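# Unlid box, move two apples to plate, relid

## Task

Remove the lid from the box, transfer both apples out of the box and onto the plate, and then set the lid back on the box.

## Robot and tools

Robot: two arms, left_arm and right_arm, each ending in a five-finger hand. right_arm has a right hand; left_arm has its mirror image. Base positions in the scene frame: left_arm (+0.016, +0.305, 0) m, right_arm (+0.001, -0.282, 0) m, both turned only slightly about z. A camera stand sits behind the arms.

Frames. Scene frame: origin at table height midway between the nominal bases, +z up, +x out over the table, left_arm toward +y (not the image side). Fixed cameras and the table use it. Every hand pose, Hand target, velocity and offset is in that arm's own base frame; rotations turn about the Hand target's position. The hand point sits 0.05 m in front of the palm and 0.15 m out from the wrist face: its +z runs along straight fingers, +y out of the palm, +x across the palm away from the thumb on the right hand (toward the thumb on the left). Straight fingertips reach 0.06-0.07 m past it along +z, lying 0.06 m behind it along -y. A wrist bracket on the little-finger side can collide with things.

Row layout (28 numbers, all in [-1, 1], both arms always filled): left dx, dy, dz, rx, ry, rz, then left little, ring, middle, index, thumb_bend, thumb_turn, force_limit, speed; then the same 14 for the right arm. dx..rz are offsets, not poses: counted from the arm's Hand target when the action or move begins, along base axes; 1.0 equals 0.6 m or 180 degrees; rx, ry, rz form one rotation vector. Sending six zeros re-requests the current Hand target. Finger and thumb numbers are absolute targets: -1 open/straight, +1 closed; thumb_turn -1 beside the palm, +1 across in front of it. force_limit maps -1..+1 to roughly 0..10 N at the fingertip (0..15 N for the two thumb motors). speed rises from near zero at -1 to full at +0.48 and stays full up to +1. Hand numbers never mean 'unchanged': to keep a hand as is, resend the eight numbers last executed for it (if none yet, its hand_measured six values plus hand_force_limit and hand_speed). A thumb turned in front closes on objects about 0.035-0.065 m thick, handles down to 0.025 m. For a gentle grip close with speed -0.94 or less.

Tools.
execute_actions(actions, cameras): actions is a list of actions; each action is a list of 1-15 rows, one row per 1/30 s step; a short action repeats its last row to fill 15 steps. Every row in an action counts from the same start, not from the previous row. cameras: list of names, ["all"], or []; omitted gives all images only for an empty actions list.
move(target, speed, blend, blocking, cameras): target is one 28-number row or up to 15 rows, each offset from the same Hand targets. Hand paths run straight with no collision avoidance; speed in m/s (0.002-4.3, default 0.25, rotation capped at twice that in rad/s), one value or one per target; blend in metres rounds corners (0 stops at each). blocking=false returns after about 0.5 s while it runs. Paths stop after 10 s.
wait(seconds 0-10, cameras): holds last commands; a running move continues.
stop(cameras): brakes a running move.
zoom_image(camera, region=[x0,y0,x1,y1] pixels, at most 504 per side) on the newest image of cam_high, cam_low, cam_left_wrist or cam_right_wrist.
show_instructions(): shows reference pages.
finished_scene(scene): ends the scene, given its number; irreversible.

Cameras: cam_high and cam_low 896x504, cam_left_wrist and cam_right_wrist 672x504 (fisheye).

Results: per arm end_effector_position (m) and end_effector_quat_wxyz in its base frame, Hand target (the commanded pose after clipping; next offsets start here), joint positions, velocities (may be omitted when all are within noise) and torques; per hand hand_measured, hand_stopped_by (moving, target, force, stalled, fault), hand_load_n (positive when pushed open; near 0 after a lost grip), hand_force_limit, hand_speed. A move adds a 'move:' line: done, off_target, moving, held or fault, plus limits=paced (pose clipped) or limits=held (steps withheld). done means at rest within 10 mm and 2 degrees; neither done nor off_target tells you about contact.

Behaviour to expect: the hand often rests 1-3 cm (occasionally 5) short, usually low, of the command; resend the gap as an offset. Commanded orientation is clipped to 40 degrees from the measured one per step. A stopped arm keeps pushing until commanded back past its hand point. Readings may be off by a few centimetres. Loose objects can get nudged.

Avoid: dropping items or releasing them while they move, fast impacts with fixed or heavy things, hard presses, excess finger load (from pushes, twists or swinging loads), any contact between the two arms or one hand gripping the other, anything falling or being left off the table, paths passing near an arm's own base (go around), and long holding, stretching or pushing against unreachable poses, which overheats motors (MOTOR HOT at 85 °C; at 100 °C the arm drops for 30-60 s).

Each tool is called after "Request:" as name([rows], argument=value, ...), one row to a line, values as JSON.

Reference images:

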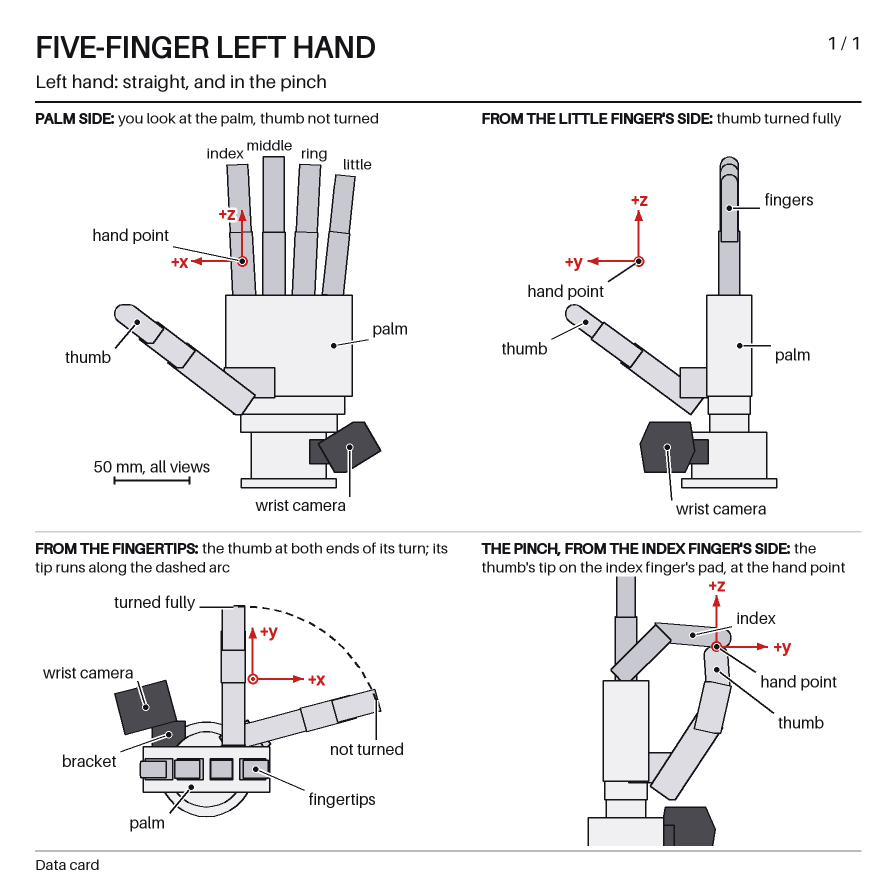

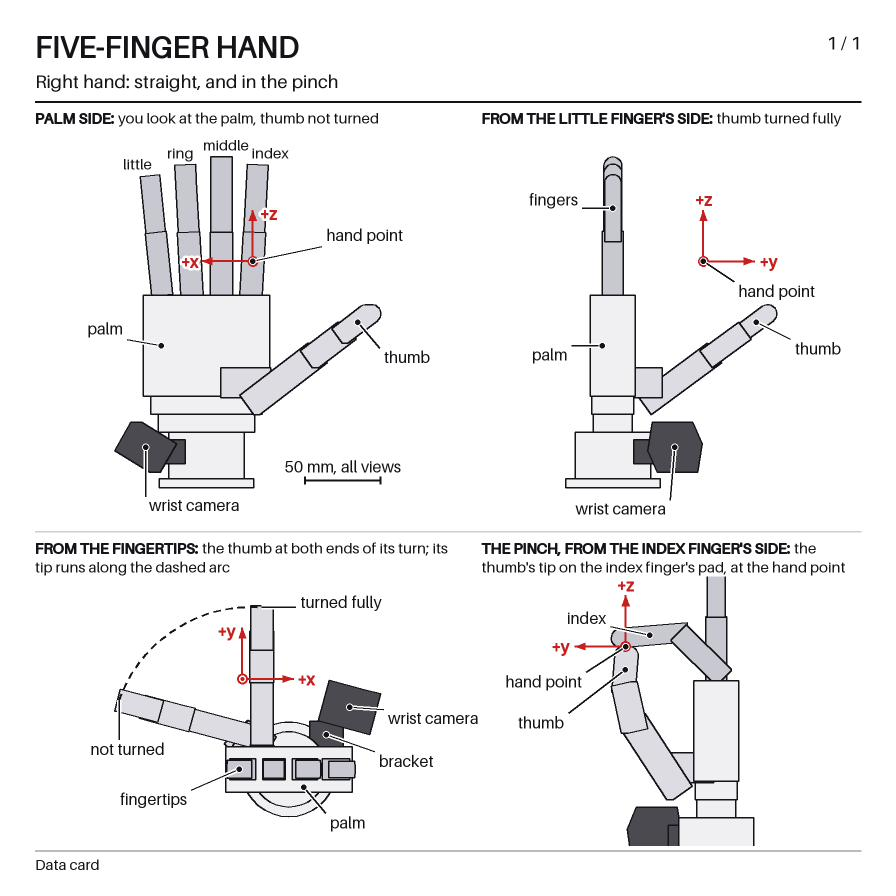

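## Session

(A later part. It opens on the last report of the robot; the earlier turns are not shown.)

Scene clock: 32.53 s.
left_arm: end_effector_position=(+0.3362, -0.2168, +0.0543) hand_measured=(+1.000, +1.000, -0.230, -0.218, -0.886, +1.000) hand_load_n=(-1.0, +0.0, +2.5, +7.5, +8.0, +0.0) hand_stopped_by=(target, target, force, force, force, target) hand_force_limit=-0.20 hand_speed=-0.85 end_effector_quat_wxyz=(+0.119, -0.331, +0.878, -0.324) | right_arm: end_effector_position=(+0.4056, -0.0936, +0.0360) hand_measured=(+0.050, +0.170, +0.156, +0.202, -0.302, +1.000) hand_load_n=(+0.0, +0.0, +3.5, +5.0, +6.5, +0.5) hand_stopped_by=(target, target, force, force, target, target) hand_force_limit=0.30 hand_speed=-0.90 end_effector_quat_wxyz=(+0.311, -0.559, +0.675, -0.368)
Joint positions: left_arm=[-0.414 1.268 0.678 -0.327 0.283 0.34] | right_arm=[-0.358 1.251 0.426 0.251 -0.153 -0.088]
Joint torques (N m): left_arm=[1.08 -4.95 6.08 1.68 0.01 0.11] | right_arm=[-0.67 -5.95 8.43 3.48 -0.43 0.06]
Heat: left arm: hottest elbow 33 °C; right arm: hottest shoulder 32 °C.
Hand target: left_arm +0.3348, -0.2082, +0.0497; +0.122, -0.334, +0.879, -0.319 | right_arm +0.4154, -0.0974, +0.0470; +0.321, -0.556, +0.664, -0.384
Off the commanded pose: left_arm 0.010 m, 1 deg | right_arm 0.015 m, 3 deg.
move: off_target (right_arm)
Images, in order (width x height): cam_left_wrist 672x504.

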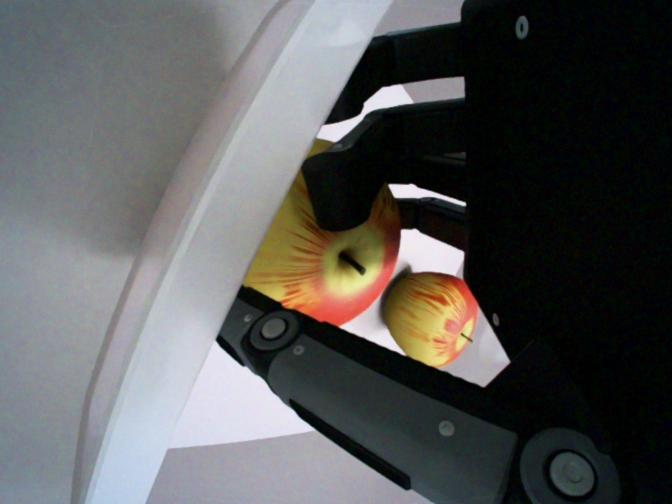

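Request:
move([
  [0.025,-0.017,0.3,0,0,0, 1,1,0.6,0.6,0,1,-0.2,-0.85, 0,0,0,0,0,0,0.05,0.17,0.6,0.6,-0.3,1,0.3,-0.9],
  [0.1603,0.4445,0.3,0,0,0, 1,1,0.6,0.6,0,1,-0.2,-0.85, 0,0,0,0,0,0,0.05,0.17,0.6,0.6,-0.3,1,0.3,-0.9],
  [0.1603,0.4445,0.06,0,0,0, 1,1,0.6,0.6,0,1,-0.2,-0.85, 0,0,0,0,0,0,0.05,0.17,0.6,0.6,-0.3,1,0.3,-0.9],
], cameras=["cam_low","cam_high","cam_left_wrist"], speed=[0.12,0.28,0.15], blend=[0.03,0.03,0])

Request:
zoom_image(camera="cam_low", region=[340, 10, 480, 150])

Request:
zoom_image(camera="cam_high", region=[380, 140, 480, 240])

Scene clock: 37.77 s.
left_arm: end_effector_position=(+0.4267, +0.0593, +0.0830) hand_measured=(+1.000, +1.000, -0.230, -0.218, -0.886, +1.000) hand_load_n=(+0.0, +0.0, +2.5, +7.5, +8.0, +0.0) hand_stopped_by=(target, target, force, force, force, target) hand_force_limit=-0.20 hand_speed=-0.85 end_effector_quat_wxyz=(+0.113, -0.342, +0.877, -0.317) | right_arm: end_effector_position=(+0.4056, -0.0936, +0.0360) hand_measured=(+0.050, +0.170, +0.156, +0.202, -0.302, +1.000) hand_load_n=(+0.0, +0.0, +4.0, +5.0, +6.5, +0.5) hand_stopped_by=(target, target, force, force, target, target) hand_force_limit=0.30 hand_speed=-0.90 end_effector_quat_wxyz=(+0.311, -0.559, +0.675, -0.368)
Joint positions: left_arm=[0.335 1.497 1.031 -0.811 0.63 1.066] | right_arm=[-0.358 1.251 0.426 0.251 -0.153 -0.088]
Joint torques (N m): left_arm=[-0.62 -7.88 7.2 1.28 0.49 0.02] | right_arm=[-0.85 -5.89 8.36 3.48 -0.41 0.08]
Heat: left arm: hottest elbow 34 °C; right arm: hottest shoulder 32 °C.
Hand target: left_arm +0.4311, +0.0585, +0.0858; +0.122, -0.334, +0.878, -0.319 | right_arm +0.4154, -0.0974, +0.0470; +0.321, -0.556, +0.664, -0.384
Off the commanded pose: left_arm 0.005 m, 1 deg | right_arm 0.015 m, 3 deg.
move: off_target (right_arm)
Images, in order (width x height): cam_high 896x504, cam_low 896x504, cam_left_wrist 672x504.

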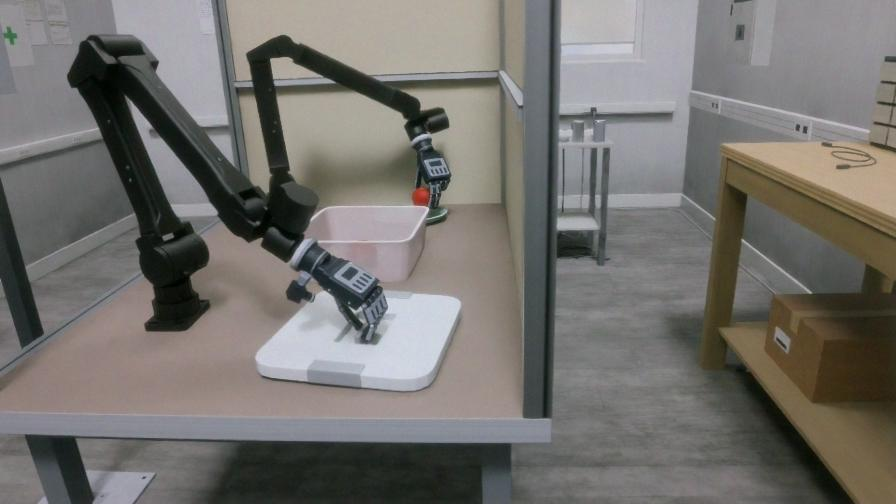

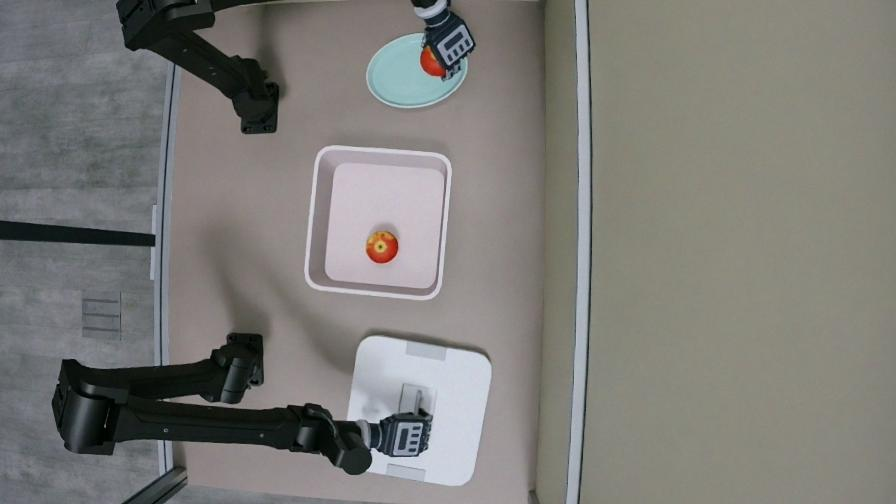

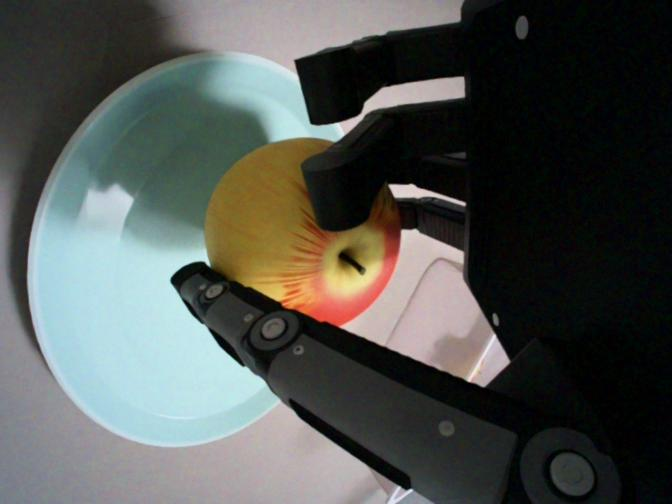

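Scaled by 3.600 from the camera's 896x504 image, which has a finer 1280x720 frame.

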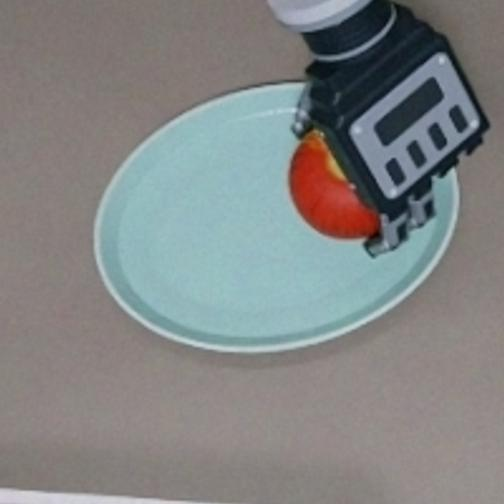

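Scaled by 5.040 from the camera's 896x504 image, which has a finer 1280x720 frame.

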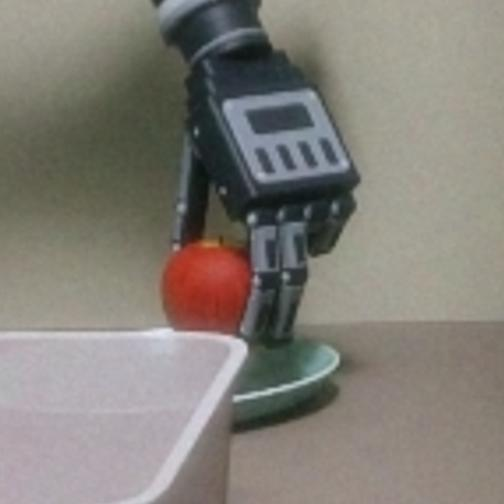

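Request:
move([
  [-0.007,-0.013,-0.043,0,0,0, 1,1,0.6,0.6,0,1,-0.2,-0.85, 0,0,0,0,0,0,0.05,0.17,0.6,0.6,-0.3,1,0.3,-0.9],
  [-0.007,-0.013,-0.045,0,0,0, 1,1,-0.45,-0.45,-1,1,-0.2,-0.8, 0,0,0,0,0,0,0.05,0.17,0.6,0.6,-0.3,1,0.3,-0.9],
], cameras=["cam_low","cam_high","cam_left_wrist"], speed=[0.06,0.06])

Request:
zoom_image(camera="cam_low", region=[290, 130, 470, 310])

Request:
zoom_image(camera="cam_high", region=[380, 140, 480, 240])

Scene clock: 40.70 s.
left_arm: end_effector_position=(+0.4254, +0.0550, +0.0609) hand_measured=(+1.000, +1.000, -0.450, -0.450, -1.000, +1.000) hand_load_n=(+0.0, +0.5, +0.0, +0.0, +0.0, +0.0) hand_stopped_by=(target, target, target, target, target, target) hand_force_limit=-0.20 hand_speed=-0.80 end_effector_quat_wxyz=(+0.122, -0.335, +0.879, -0.317) | right_arm: end_effector_position=(+0.4056, -0.0936, +0.0360) hand_measured=(+0.050, +0.170, +0.156, +0.202, -0.302, +1.000) hand_load_n=(+0.0, +0.0, +4.0, +5.0, +6.5, +0.5) hand_stopped_by=(target, target, force, force, target, target) hand_force_limit=0.30 hand_speed=-0.90 end_effector_quat_wxyz=(+0.311, -0.559, +0.675, -0.368)
Joint positions: left_arm=[0.326 1.507 0.976 -0.721 0.628 1.065] | right_arm=[-0.358 1.251 0.426 0.251 -0.153 -0.088]
Joint torques (N m): left_arm=[-0.56 -7.88 6.64 1.28 0.42 -0.17] | right_arm=[-1.2 -6.24 8.42 3.47 -0.4 0.08]
Heat: left arm: hottest elbow 34 °C; right arm: hottest shoulder 32 °C.
Hand target: left_arm +0.4268, +0.0507, +0.0588; +0.122, -0.334, +0.878, -0.319 | right_arm +0.4154, -0.0974, +0.0470; +0.321, -0.556, +0.664, -0.384
Off the commanded pose: left_arm 0.005 m, 0 deg | right_arm 0.015 m, 3 deg.
move: off_target (right_arm)
Images, in order (width x height): cam_high 896x504, cam_low 896x504, cam_left_wrist 672x504.

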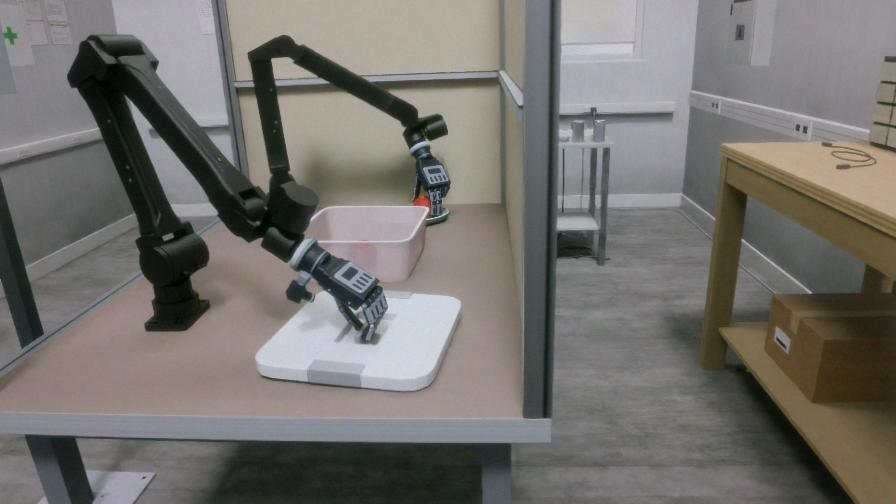

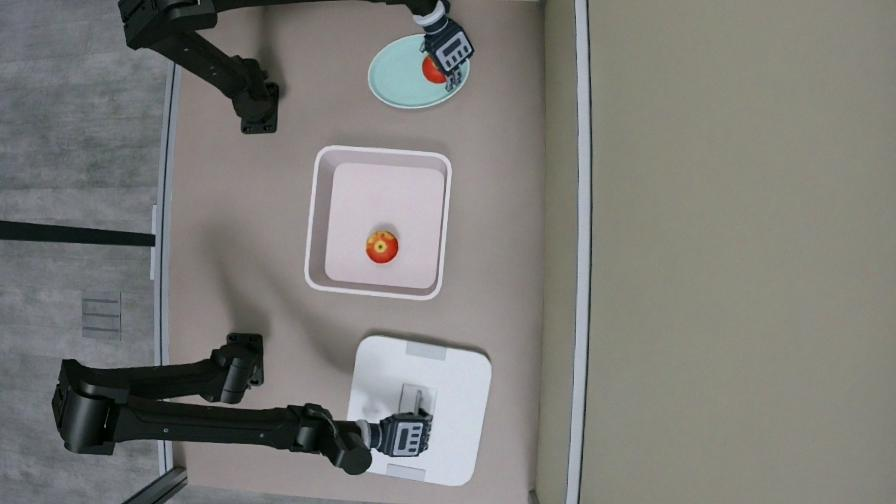

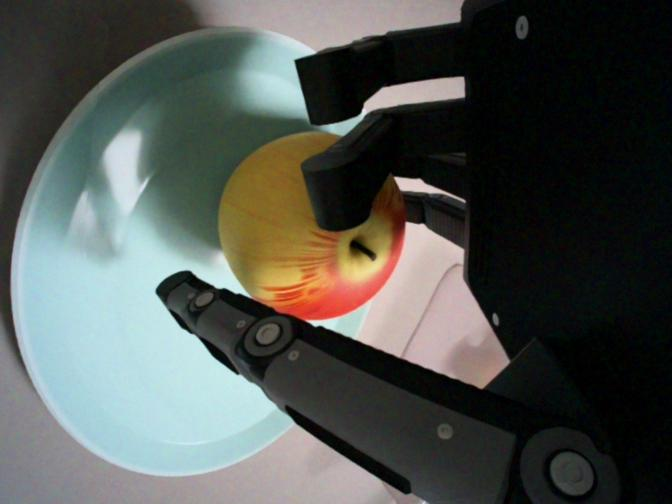

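Scaled by 2.800 from the camera's 896x504 image, which has a finer 1280x720 frame.

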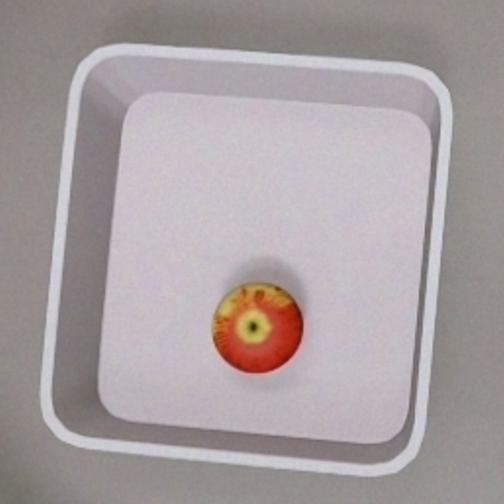

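Scaled by 5.040 from the camera's 896x504 image, which has a finer 1280x720 frame.

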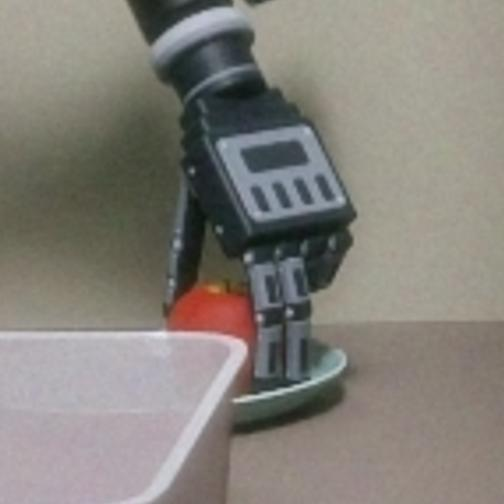

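Request:
move([
  [0.025,0.003,0.05,0,0,0, 1,1,-0.5,-0.5,-1,1,-0.2,-0.5, 0,0,0,0,0,0,0.05,0.17,0.6,0.6,-0.3,1,0.3,-0.9],
  [0.02,0.003,0.27,0,0,0, 1,1,-0.5,-0.5,-1,1,-0.2,-0.5, 0,0,0,0,0,0,0.05,0.17,0.6,0.6,-0.3,1,0.3,-0.9],
  [-0.2163,-0.6662,0.3,0,0,0, 1,1,-0.45,-0.45,-1,1,-0.2,-0.5, 0,0,0,0,0,0,0.05,0.17,0.6,0.6,-0.3,1,0.3,-0.9],
  [-0.2163,-0.6662,0.1237,0,0,0, 1,1,-0.45,-0.45,-1,1,-0.2,-0.5, 0,0,0,0,0,0,0.05,0.17,0.6,0.6,-0.3,1,0.3,-0.9],
], cameras=["cam_low","cam_left_wrist"], speed=[0.08,0.2,0.35,0.2], blend=[0.01,0.03,0.03,0])

Request:
zoom_image(camera="cam_low", region=[320, 180, 440, 300])

Request:
zoom_image(camera="cam_low", region=[340, 10, 480, 150])

Scene clock: 47.33 s.
left_arm: end_effector_position=(+0.2926, -0.3482, +0.1306) hand_measured=(+1.000, +1.000, -0.450, -0.450, -1.000, +1.000) hand_load_n=(+0.0, +0.0, +0.0, +0.0, +0.0, +0.0) hand_stopped_by=(target, target, target, target, target, target) hand_force_limit=-0.20 hand_speed=-0.50 end_effector_quat_wxyz=(+0.118, -0.327, +0.884, -0.312) | right_arm: end_effector_position=(+0.4056, -0.0936, +0.0360) hand_measured=(+0.050, +0.170, +0.156, +0.202, -0.302, +1.000) hand_load_n=(+0.0, +0.0, +3.5, +5.0, +6.5, +0.0) hand_stopped_by=(target, target, force, force, target, target) hand_force_limit=0.30 hand_speed=-0.90 end_effector_quat_wxyz=(+0.311, -0.559, +0.675, -0.368)
Joint positions: left_arm=[-0.794 1.275 0.913 -0.529 0.037 0.054] | right_arm=[-0.358 1.251 0.426 0.251 -0.153 -0.088]
Joint torques (N m): left_arm=[0.15 -6.12 7.98 2.13 -0.1 -0.15] | right_arm=[-0.5 -5.89 8.42 3.48 -0.4 0.08]
Heat: left arm: hottest elbow 35 °C; right arm: hottest shoulder 32 °C.
Hand target: left_arm +0.2970, -0.3489, +0.1329; +0.122, -0.334, +0.879, -0.319 | right_arm +0.4154, -0.0974, +0.0470; +0.321, -0.556, +0.664, -0.384
Off the commanded pose: left_arm 0.005 m, 1 deg | right_arm 0.015 m, 3 deg.
move: off_target (right_arm); blend cut to 0 m at target 3; target 3's new numbers were sent with left_arm's hand 0.039 m and 4 deg from that target
Images, in order (width x height): cam_low 896x504, cam_left_wrist 672x504.

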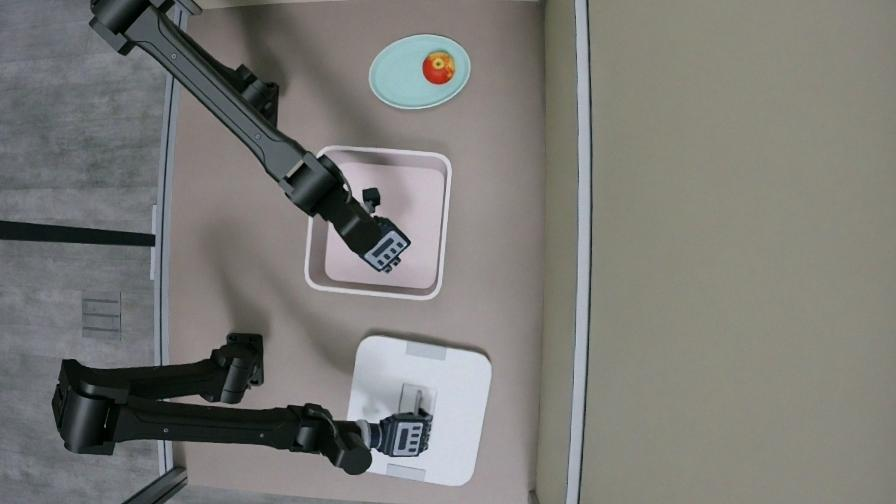

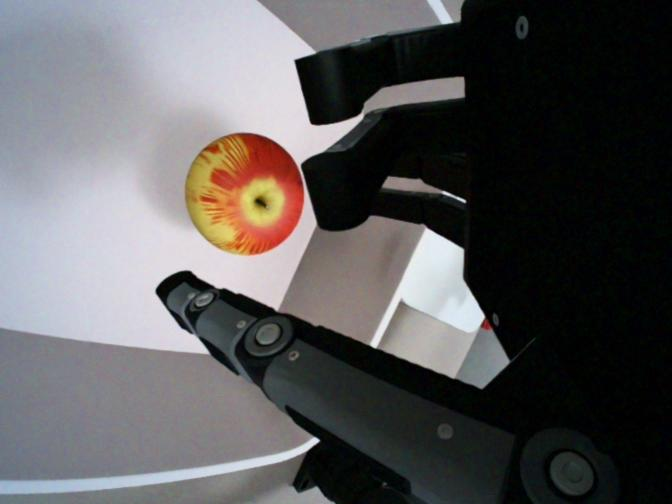

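Scaled by 4.200 from the camera's 896x504 image, which has a finer 1280x720 frame.

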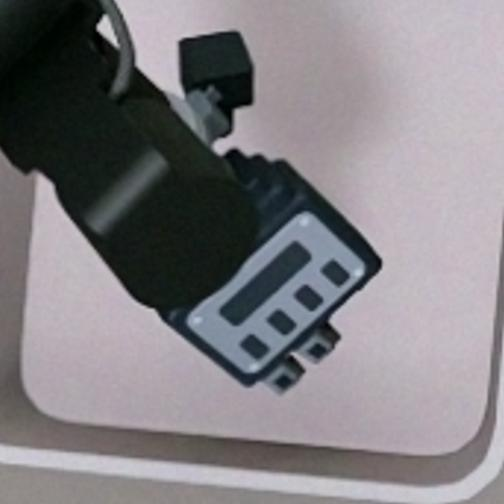

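Scaled by 3.600 from the camera's 896x504 image, which has a finer 1280x720 frame.

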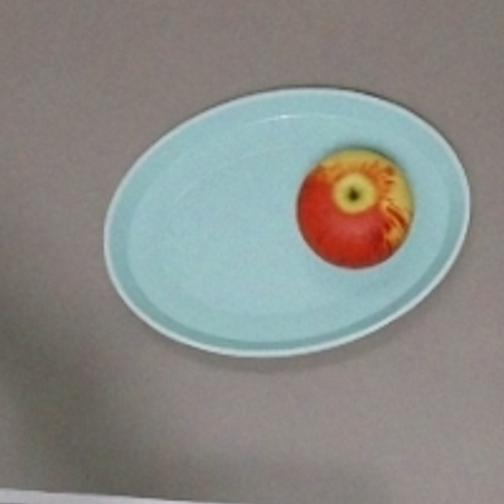

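Request:
move(target=[0.0065,0.011,-0.1407,0,0,0, 1,1,-0.45,-0.45,-1,1,-0.2,-0.5, 0,0,0,0,0,0,0.05,0.17,0.6,0.6,-0.3,1,0.3,-0.9], cameras=["cam_low","cam_left_wrist"], speed=0.12)

Request:
zoom_image(camera="cam_low", region=[320, 180, 440, 300])

Scene clock: 49.87 s.
left_arm: end_effector_position=(+0.2978, -0.3447, +0.0517) hand_measured=(+1.000, +1.000, -0.450, -0.450, -1.000, +1.000) hand_load_n=(+0.0, +0.0, +0.0, +0.0, +0.0, +0.0) hand_stopped_by=(target, target, target, target, target, target) hand_force_limit=-0.20 hand_speed=-0.50 end_effector_quat_wxyz=(+0.120, -0.332, +0.880, -0.318) | right_arm: end_effector_position=(+0.4056, -0.0936, +0.0360) hand_measured=(+0.050, +0.170, +0.156, +0.202, -0.302, +1.000) hand_load_n=(+0.0, +0.0, +4.0, +5.0, +6.5, +0.5) hand_stopped_by=(target, target, force, force, target, target) hand_force_limit=0.30 hand_speed=-0.90 end_effector_quat_wxyz=(+0.311, -0.559, +0.675, -0.368)
Joint positions: left_arm=[-0.778 1.384 0.775 -0.27 0.045 0.054] | right_arm=[-0.358 1.251 0.426 0.251 -0.153 -0.088]
Joint torques (N m): left_arm=[0.38 -6.3 6.57 2.13 0.01 0.01] | right_arm=[-0.85 -6.01 8.42 3.38 -0.41 0.09]
Heat: left arm: hottest elbow 35 °C; right arm: hottest shoulder 32 °C.
Hand target: left_arm +0.3009, -0.3425, +0.0486; +0.122, -0.334, +0.879, -0.319 | right_arm +0.4154, -0.0974, +0.0470; +0.321, -0.556, +0.664, -0.384
Off the commanded pose: left_arm 0.005 m, 0 deg | right_arm 0.015 m, 3 deg.
move: off_target (right_arm)
Images, in order (width x height): cam_low 896x504, cam_left_wrist 672x504.

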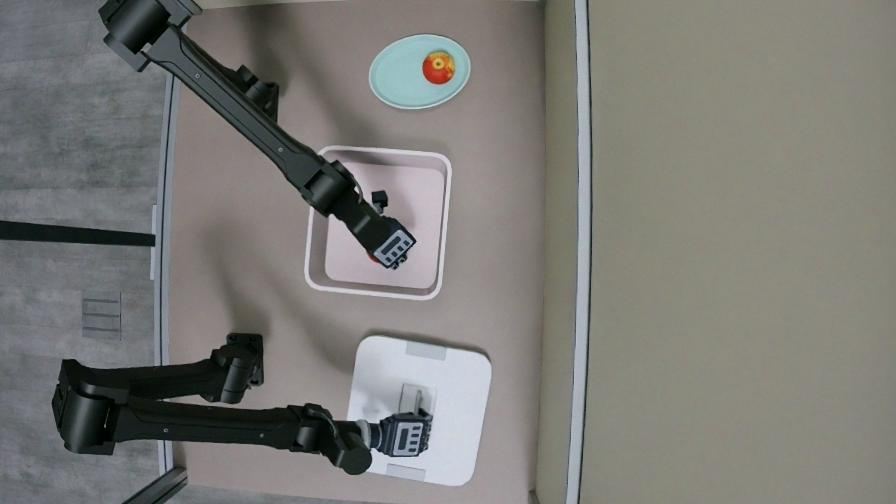

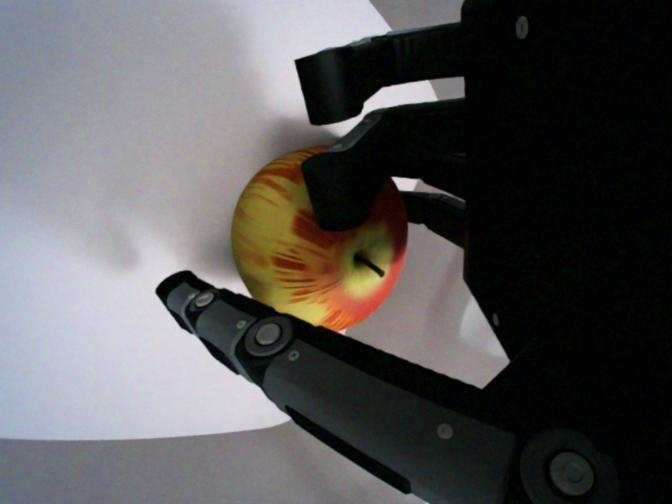

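Scaled by 4.200 from the camera's 896x504 image, which has a finer 1280x720 frame.

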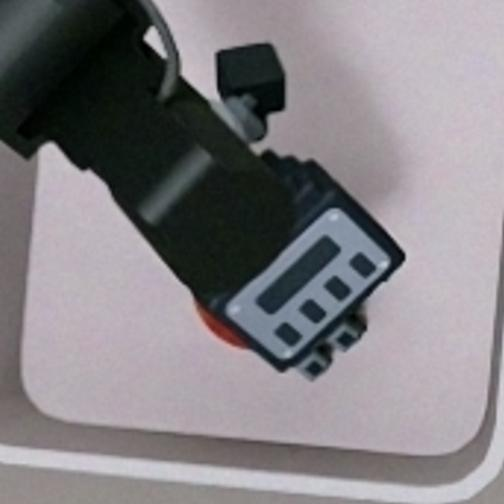

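Request:
move([
  [0,0,0,0,0,0, 1,1,0.6,0.6,0,1,-0.2,-0.85, 0,0,0,0,0,0,0.05,0.17,0.6,0.6,-0.3,1,0.3,-0.9],
  [0.012,-0.015,0.05,0,0,0, 1,1,0.6,0.6,0,1,-0.2,-0.85, 0,0,0,0,0,0,0.05,0.17,0.6,0.6,-0.3,1,0.3,-0.9],
], cameras=["cam_left_wrist"], speed=0.1)

Scene clock: 52.17 s.
left_arm: end_effector_position=(+0.2889, -0.3361, +0.0508) hand_measured=(+1.000, +1.000, -0.176, -0.188, -0.872, +1.000) hand_load_n=(+0.0, +0.0, +7.5, +4.5, +8.5, +1.0) hand_stopped_by=(target, target, force, force, force, target) hand_force_limit=-0.20 hand_speed=-0.85 end_effector_quat_wxyz=(+0.109, -0.336, +0.888, -0.295) | right_arm: end_effector_position=(+0.4056, -0.0936, +0.0360) hand_measured=(+0.050, +0.170, +0.156, +0.202, -0.302, +1.000) hand_load_n=(+0.0, +0.0, +3.5, +5.0, +6.5, +0.0) hand_stopped_by=(target, target, force, force, target, target) hand_force_limit=0.30 hand_speed=-0.90 end_effector_quat_wxyz=(+0.311, -0.559, +0.675, -0.368)
Joint positions: left_arm=[-0.778 1.376 0.783 -0.338 0.046 0.054] | right_arm=[-0.358 1.251 0.426 0.251 -0.153 -0.088]
Joint torques (N m): left_arm=[0.09 -7.82 11.11 0.85 -0.05 -0.03] | right_arm=[-0.73 -5.83 8.36 3.43 -0.4 0.1]
Heat: left arm: hottest elbow 35 °C; right arm: hottest shoulder 32 °C.
Hand target: left_arm +0.3081, -0.3515, +0.0786; +0.122, -0.334, +0.879, -0.319 | right_arm +0.4154, -0.0974, +0.0470; +0.321, -0.556, +0.664, -0.384
Off the commanded pose: left_arm 0.037 m, 3 deg | right_arm 0.015 m, 3 deg.
move: off_target (left_arm, right_arm)
Images, in order (width x height): cam_left_wrist 672x504.

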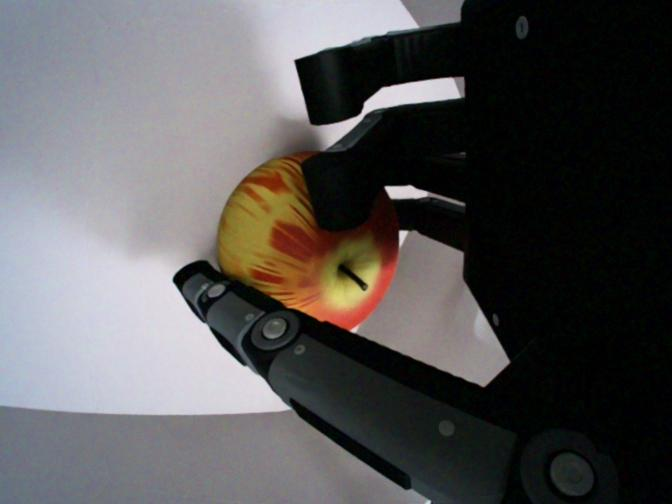

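Request:
move([
  [0,0,0.28,0,0,0, 1,1,0.6,0.6,0,1,-0.2,-0.85, 0,0,0,0,0,0,0.05,0.17,0.6,0.6,-0.3,1,0.3,-0.9],
  [0.0582,0.6575,0.28,0,0,0, 1,1,0.6,0.6,0,1,-0.2,-0.85, 0,0,0,0,0,0,0.05,0.17,0.6,0.6,-0.3,1,0.3,-0.9],
  [0.0582,0.6575,0.007,0,0,0, 1,1,0.6,0.6,0,1,-0.2,-0.85, 0,0,0,0,0,0,0.05,0.17,0.6,0.6,-0.3,1,0.3,-0.9],
], cameras=["cam_low","cam_high"], speed=[0.12,0.28,0.15], blend=[0.03,0.03,0])

Request:
zoom_image(camera="cam_low", region=[340, 10, 480, 150])

Request:
zoom_image(camera="cam_low", region=[290, 130, 470, 310])

Request:
zoom_image(camera="cam_high", region=[360, 150, 480, 270])

Scene clock: 58.33 s.
left_arm: end_effector_position=(+0.3394, +0.0422, +0.0814) hand_measured=(+1.000, +1.000, -0.176, -0.188, -0.872, +1.000) hand_load_n=(+0.0, +0.0, +7.5, +4.5, +9.0, +1.0) hand_stopped_by=(target, target, force, force, force, target) hand_force_limit=-0.20 hand_speed=-0.85 end_effector_quat_wxyz=(+0.113, -0.340, +0.878, -0.318) | right_arm: end_effector_position=(+0.4056, -0.0936, +0.0360) hand_measured=(+0.050, +0.170, +0.156, +0.202, -0.302, +1.000) hand_load_n=(+0.0, +0.0, +3.5, +5.0, +6.5, +0.5) hand_stopped_by=(target, target, force, force, target, target) hand_force_limit=0.30 hand_speed=-0.90 end_effector_quat_wxyz=(+0.311, -0.559, +0.675, -0.368)
Joint positions: left_arm=[0.373 1.273 0.806 -0.837 0.643 1.116] | right_arm=[-0.358 1.251 0.426 0.251 -0.153 -0.088]
Joint torques (N m): left_arm=[-0.21 -5.01 6.99 1.29 0.48 0.02] | right_arm=[-0.73 -5.6 8.36 3.47 -0.42 0.05]
Heat: left arm: hottest elbow 36 °C; right arm: hottest shoulder 32 °C.
Hand target: left_arm +0.3430, +0.0431, +0.0828; +0.122, -0.334, +0.879, -0.319 | right_arm +0.4154, -0.0974, +0.0470; +0.321, -0.556, +0.664, -0.384
Off the commanded pose: left_arm 0.004 m, 1 deg | right_arm 0.015 m, 3 deg.
move: off_target (right_arm)
Images, in order (width x height): cam_high 896x504, cam_low 896x504.

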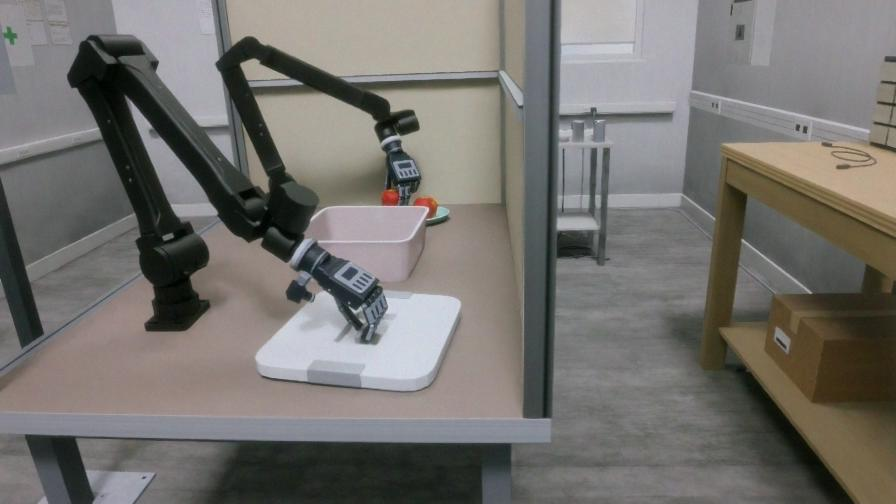

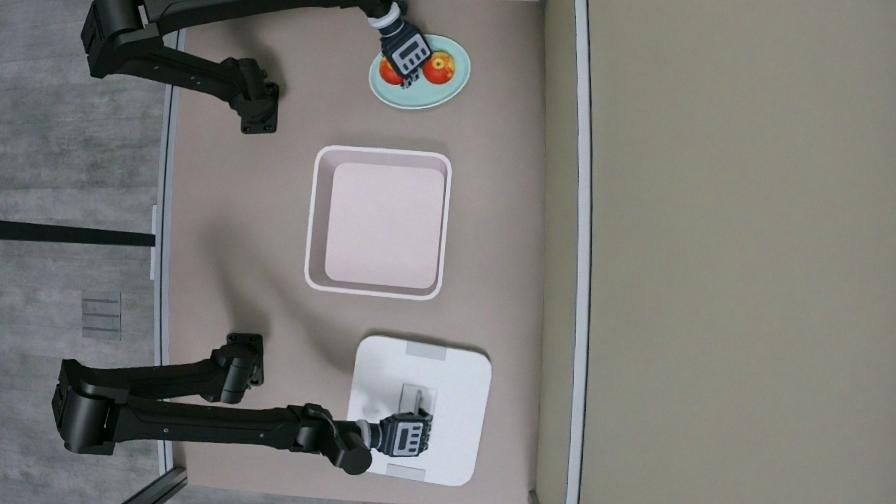

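Scaled by 3.600 from the camera's 896x504 image, which has a finer 1280x720 frame.

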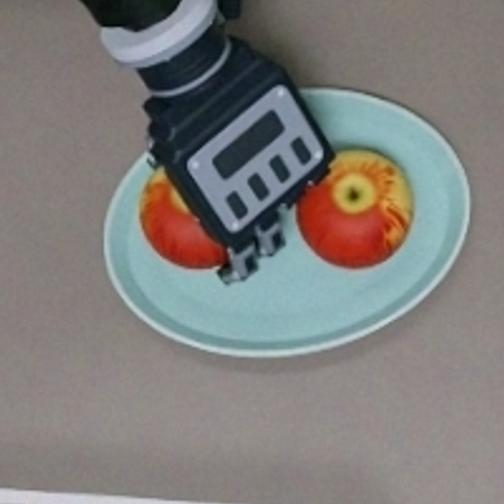

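Scaled by 2.800 from the camera's 896x504 image, which has a finer 1280x720 frame.

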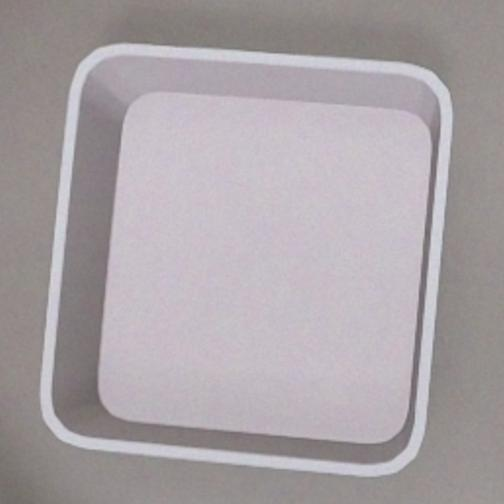

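Scaled by 4.200 from the camera's 896x504 image, which has a finer 1280x720 frame.

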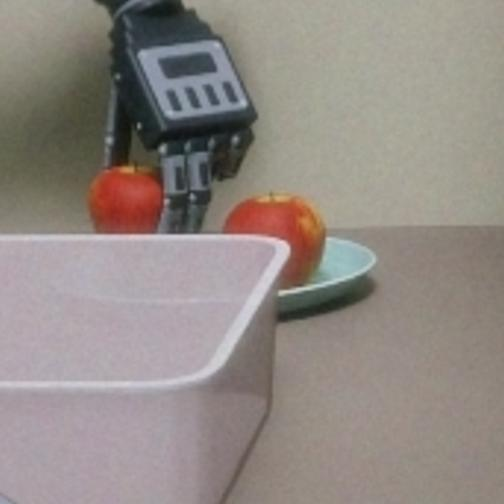

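Request:
move([
  [0.013,0,-0.043,0,0,0, 1,1,0.6,0.6,0,1,-0.2,-0.85, 0,0,0,0,0,0,0.05,0.17,0.6,0.6,-0.3,1,0.3,-0.9],
  [0.013,0,-0.044,0,0,0, 1,1,-0.48,-0.48,-1,1,-0.2,-0.75, 0,0,0,0,0,0,0.05,0.17,0.6,0.6,-0.3,1,0.3,-0.9],
  [0.038,0.003,0.006,0,0,0, 1,1,-0.48,-0.48,-1,1,-0.2,-0.75, 0.01,0,0.05,0,0,0,0.05,0.17,0.6,0.6,-0.3,1,0.3,-0.9],
  [0.038,0.003,0.25,0,0,0, 1,1,-0.48,-0.48,-1,1,-0.2,-0.75, 0.01,0,0.3132,0,0,0,0.05,0.17,0.6,0.6,-0.3,1,0.3,-0.9],
  [0.038,0.003,0.25,0,0,0, 1,1,-0.48,-0.48,-1,1,-0.2,-0.75, -0.1265,0.6943,0.3132,0.010,-0.007,0.016,0.05,0.17,0.6,0.6,-0.3,1,0.3,-0.9],
  [0.038,0.003,0.25,0,0,0, 1,1,-0.48,-0.48,-1,1,-0.2,-0.75, -0.1265,0.6943,0.2183,0.010,-0.007,0.016,0.05,0.17,0.6,0.6,-0.3,1,0.3,-0.9],
], cameras=["cam_low","cam_high"], speed=[0.06,0.06,0.08,0.16,0.22,0.1], blend=[0,0,0.005,0.02,0,0])

Request:
zoom_image(camera="cam_low", region=[290, 130, 470, 310])

Request:
zoom_image(camera="cam_high", region=[260, 150, 460, 310])

Scene clock: 69.17 s.
left_arm: end_effector_position=(+0.3539, +0.0437, +0.2123) hand_measured=(+1.000, +1.000, -0.480, -0.480, -1.000, +1.000) hand_load_n=(+0.0, +0.0, +0.0, +0.0, +0.0, +0.0) hand_stopped_by=(target, target, target, target, target, target) hand_force_limit=-0.20 hand_speed=-0.75 end_effector_quat_wxyz=(+0.104, -0.341, +0.878, -0.319) | right_arm: end_effector_position=(+0.3319, +0.3126, +0.1632) hand_measured=(+0.050, +0.170, +0.156, +0.202, -0.302, +1.000) hand_load_n=(+0.0, +0.0, +4.0, +5.0, +6.5, +0.5) hand_stopped_by=(target, target, force, force, target, target) hand_force_limit=0.30 hand_speed=-0.90 end_effector_quat_wxyz=(+0.326, -0.581, +0.645, -0.375)
Joint positions: left_arm=[0.363 1.22 1.119 -1.217 0.643 1.109] | right_arm=[1.001 1.22 0.856 -0.573 0.89 0.794]
Joint torques (N m): left_arm=[-1.26 -5.95 11.43 0.4 0.28 -0.16] | right_arm=[-0.97 -7.94 10.41 2.61 0.79 0.22]
Heat: left arm: hottest elbow 36 °C; right arm: hottest shoulder 32 °C.
Hand target: left_arm +0.3657, +0.0450, +0.2327; +0.122, -0.334, +0.879, -0.319 | right_arm +0.3395, +0.3191, +0.1779; +0.347, -0.563, +0.652, -0.371
Off the commanded pose: left_arm 0.024 m, 2 deg | right_arm 0.018 m, 3 deg.
move: off_target (left_arm, right_arm)
Images, in order (width x height): cam_high 896x504, cam_low 896x504.

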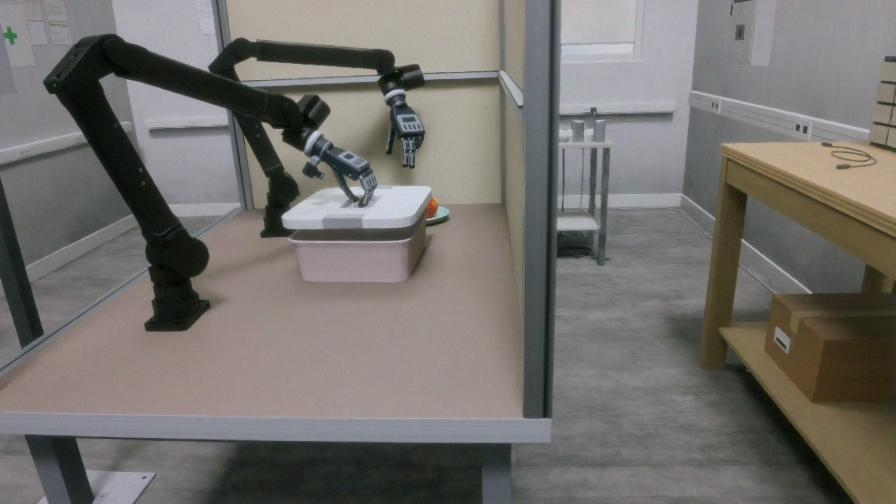

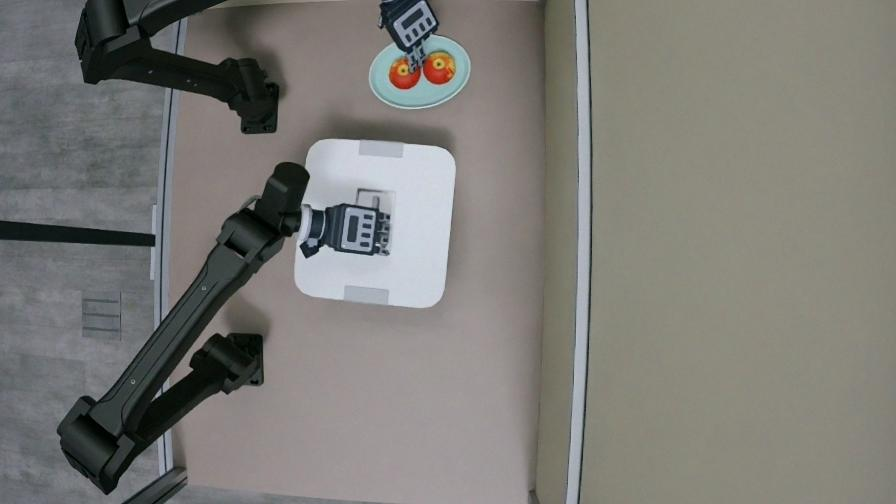

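Scaled by 2.800 from the camera's 896x504 image, which has a finer 1280x720 frame.

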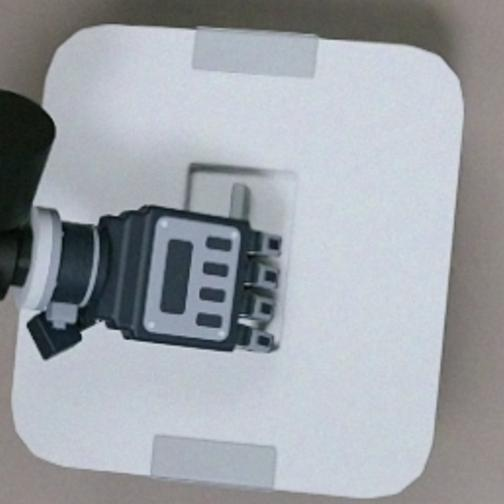

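Scaled by 2.520 from the camera's 896x504 image, which has a finer 1280x720 frame.

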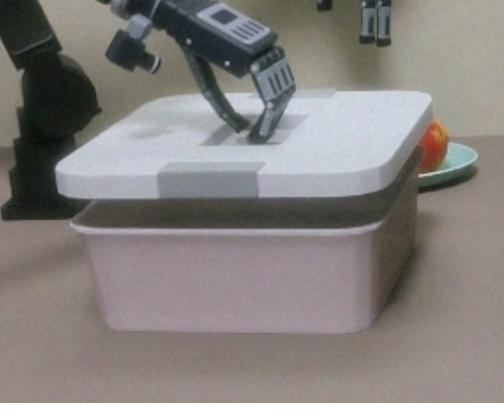

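Request:
move(target=[0,0,0.03,0,0,0, 1,1,-0.48,-0.48,-1,1,-0.2,-0.75, -0.0017,0.0073,-0.042,0.0045,-0.0017,-0.006,0.05,0.17,0.6,0.6,-0.3,1,0.3,-0.9], cameras=["cam_low","cam_high"], speed=0.06)

Request:
zoom_image(camera="cam_low", region=[290, 130, 470, 310])

Request:
zoom_image(camera="cam_high", region=[260, 150, 460, 310])

Scene clock: 71.33 s.
left_arm: end_effector_position=(+0.3535, +0.0435, +0.2278) hand_measured=(+1.000, +1.000, -0.480, -0.480, -1.000, +1.000) hand_load_n=(+0.0, +0.0, +0.0, +0.0, +0.0, +0.0) hand_stopped_by=(target, target, target, target, target, target) hand_force_limit=-0.20 hand_speed=-0.75 end_effector_quat_wxyz=(+0.101, -0.342, +0.878, -0.319) | right_arm: end_effector_position=(+0.3350, +0.3133, +0.1414) hand_measured=(+0.050, +0.170, +0.156, +0.202, -0.302, +1.000) hand_load_n=(+0.0, +0.0, +3.5, +4.5, +6.5, +0.0) hand_stopped_by=(target, target, force, force, target, target) hand_force_limit=0.30 hand_speed=-0.90 end_effector_quat_wxyz=(+0.328, -0.567, +0.655, -0.377)
Joint positions: left_arm=[0.363 1.22 1.16 -1.264 0.643 1.109] | right_arm=[1.001 1.256 0.822 -0.513 0.906 0.835]
Joint torques (N m): left_arm=[-0.5 -5.95 11.85 0.29 0.29 -0.1] | right_arm=[0.15 -7.88 9.92 2.56 0.82 0.24]
Heat: left arm: hottest elbow 36 °C; right arm: hottest shoulder 32 °C.
Hand target: left_arm +0.3657, +0.0450, +0.2508; +0.122, -0.334, +0.879, -0.319 | right_arm +0.3386, +0.3235, +0.1529; +0.349, -0.553, +0.659, -0.371
Off the commanded pose: left_arm 0.026 m, 3 deg | right_arm 0.016 m, 3 deg.
move: off_target (left_arm, right_arm)
Images, in order (width x height): cam_high 896x504, cam_low 896x504.

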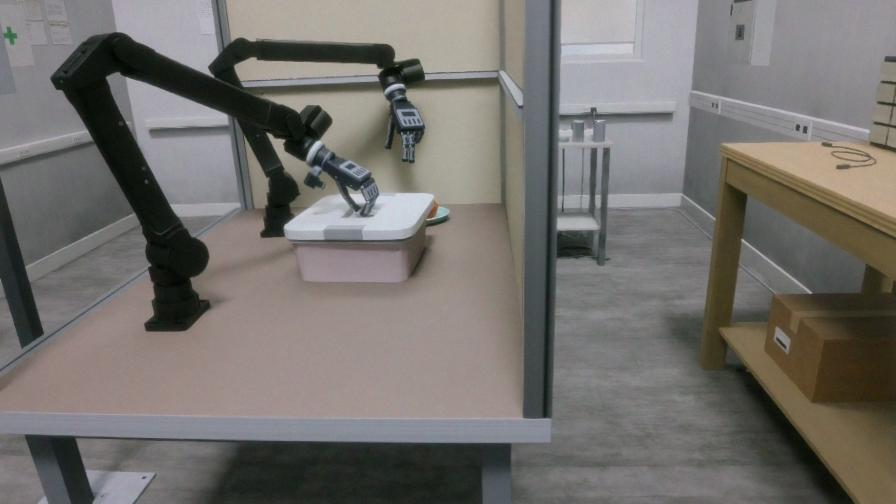

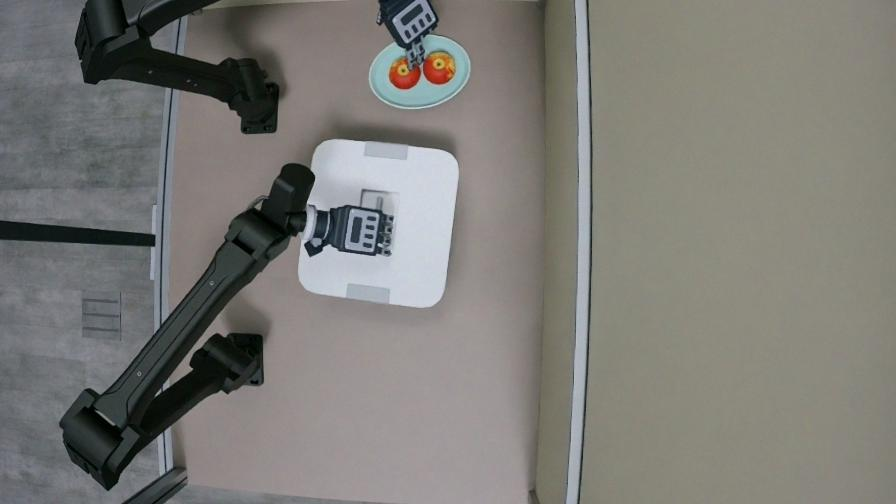

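Scaled by 2.800 from the camera's 896x504 image, which has a finer 1280x720 frame.

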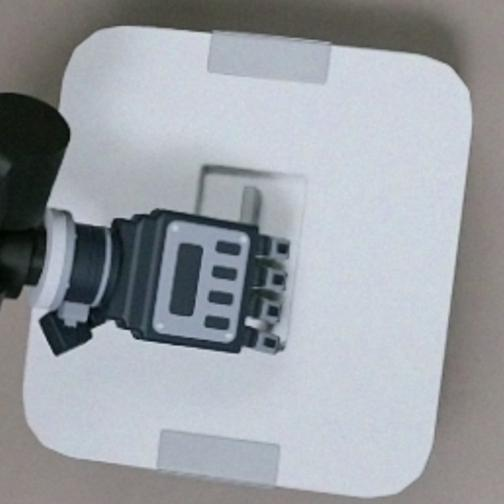

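Scaled by 2.520 from the camera's 896x504 image, which has a finer 1280x720 frame.

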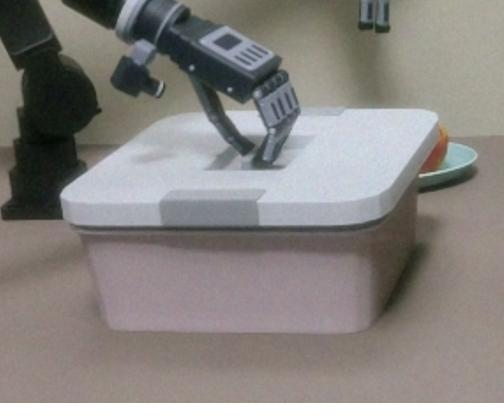

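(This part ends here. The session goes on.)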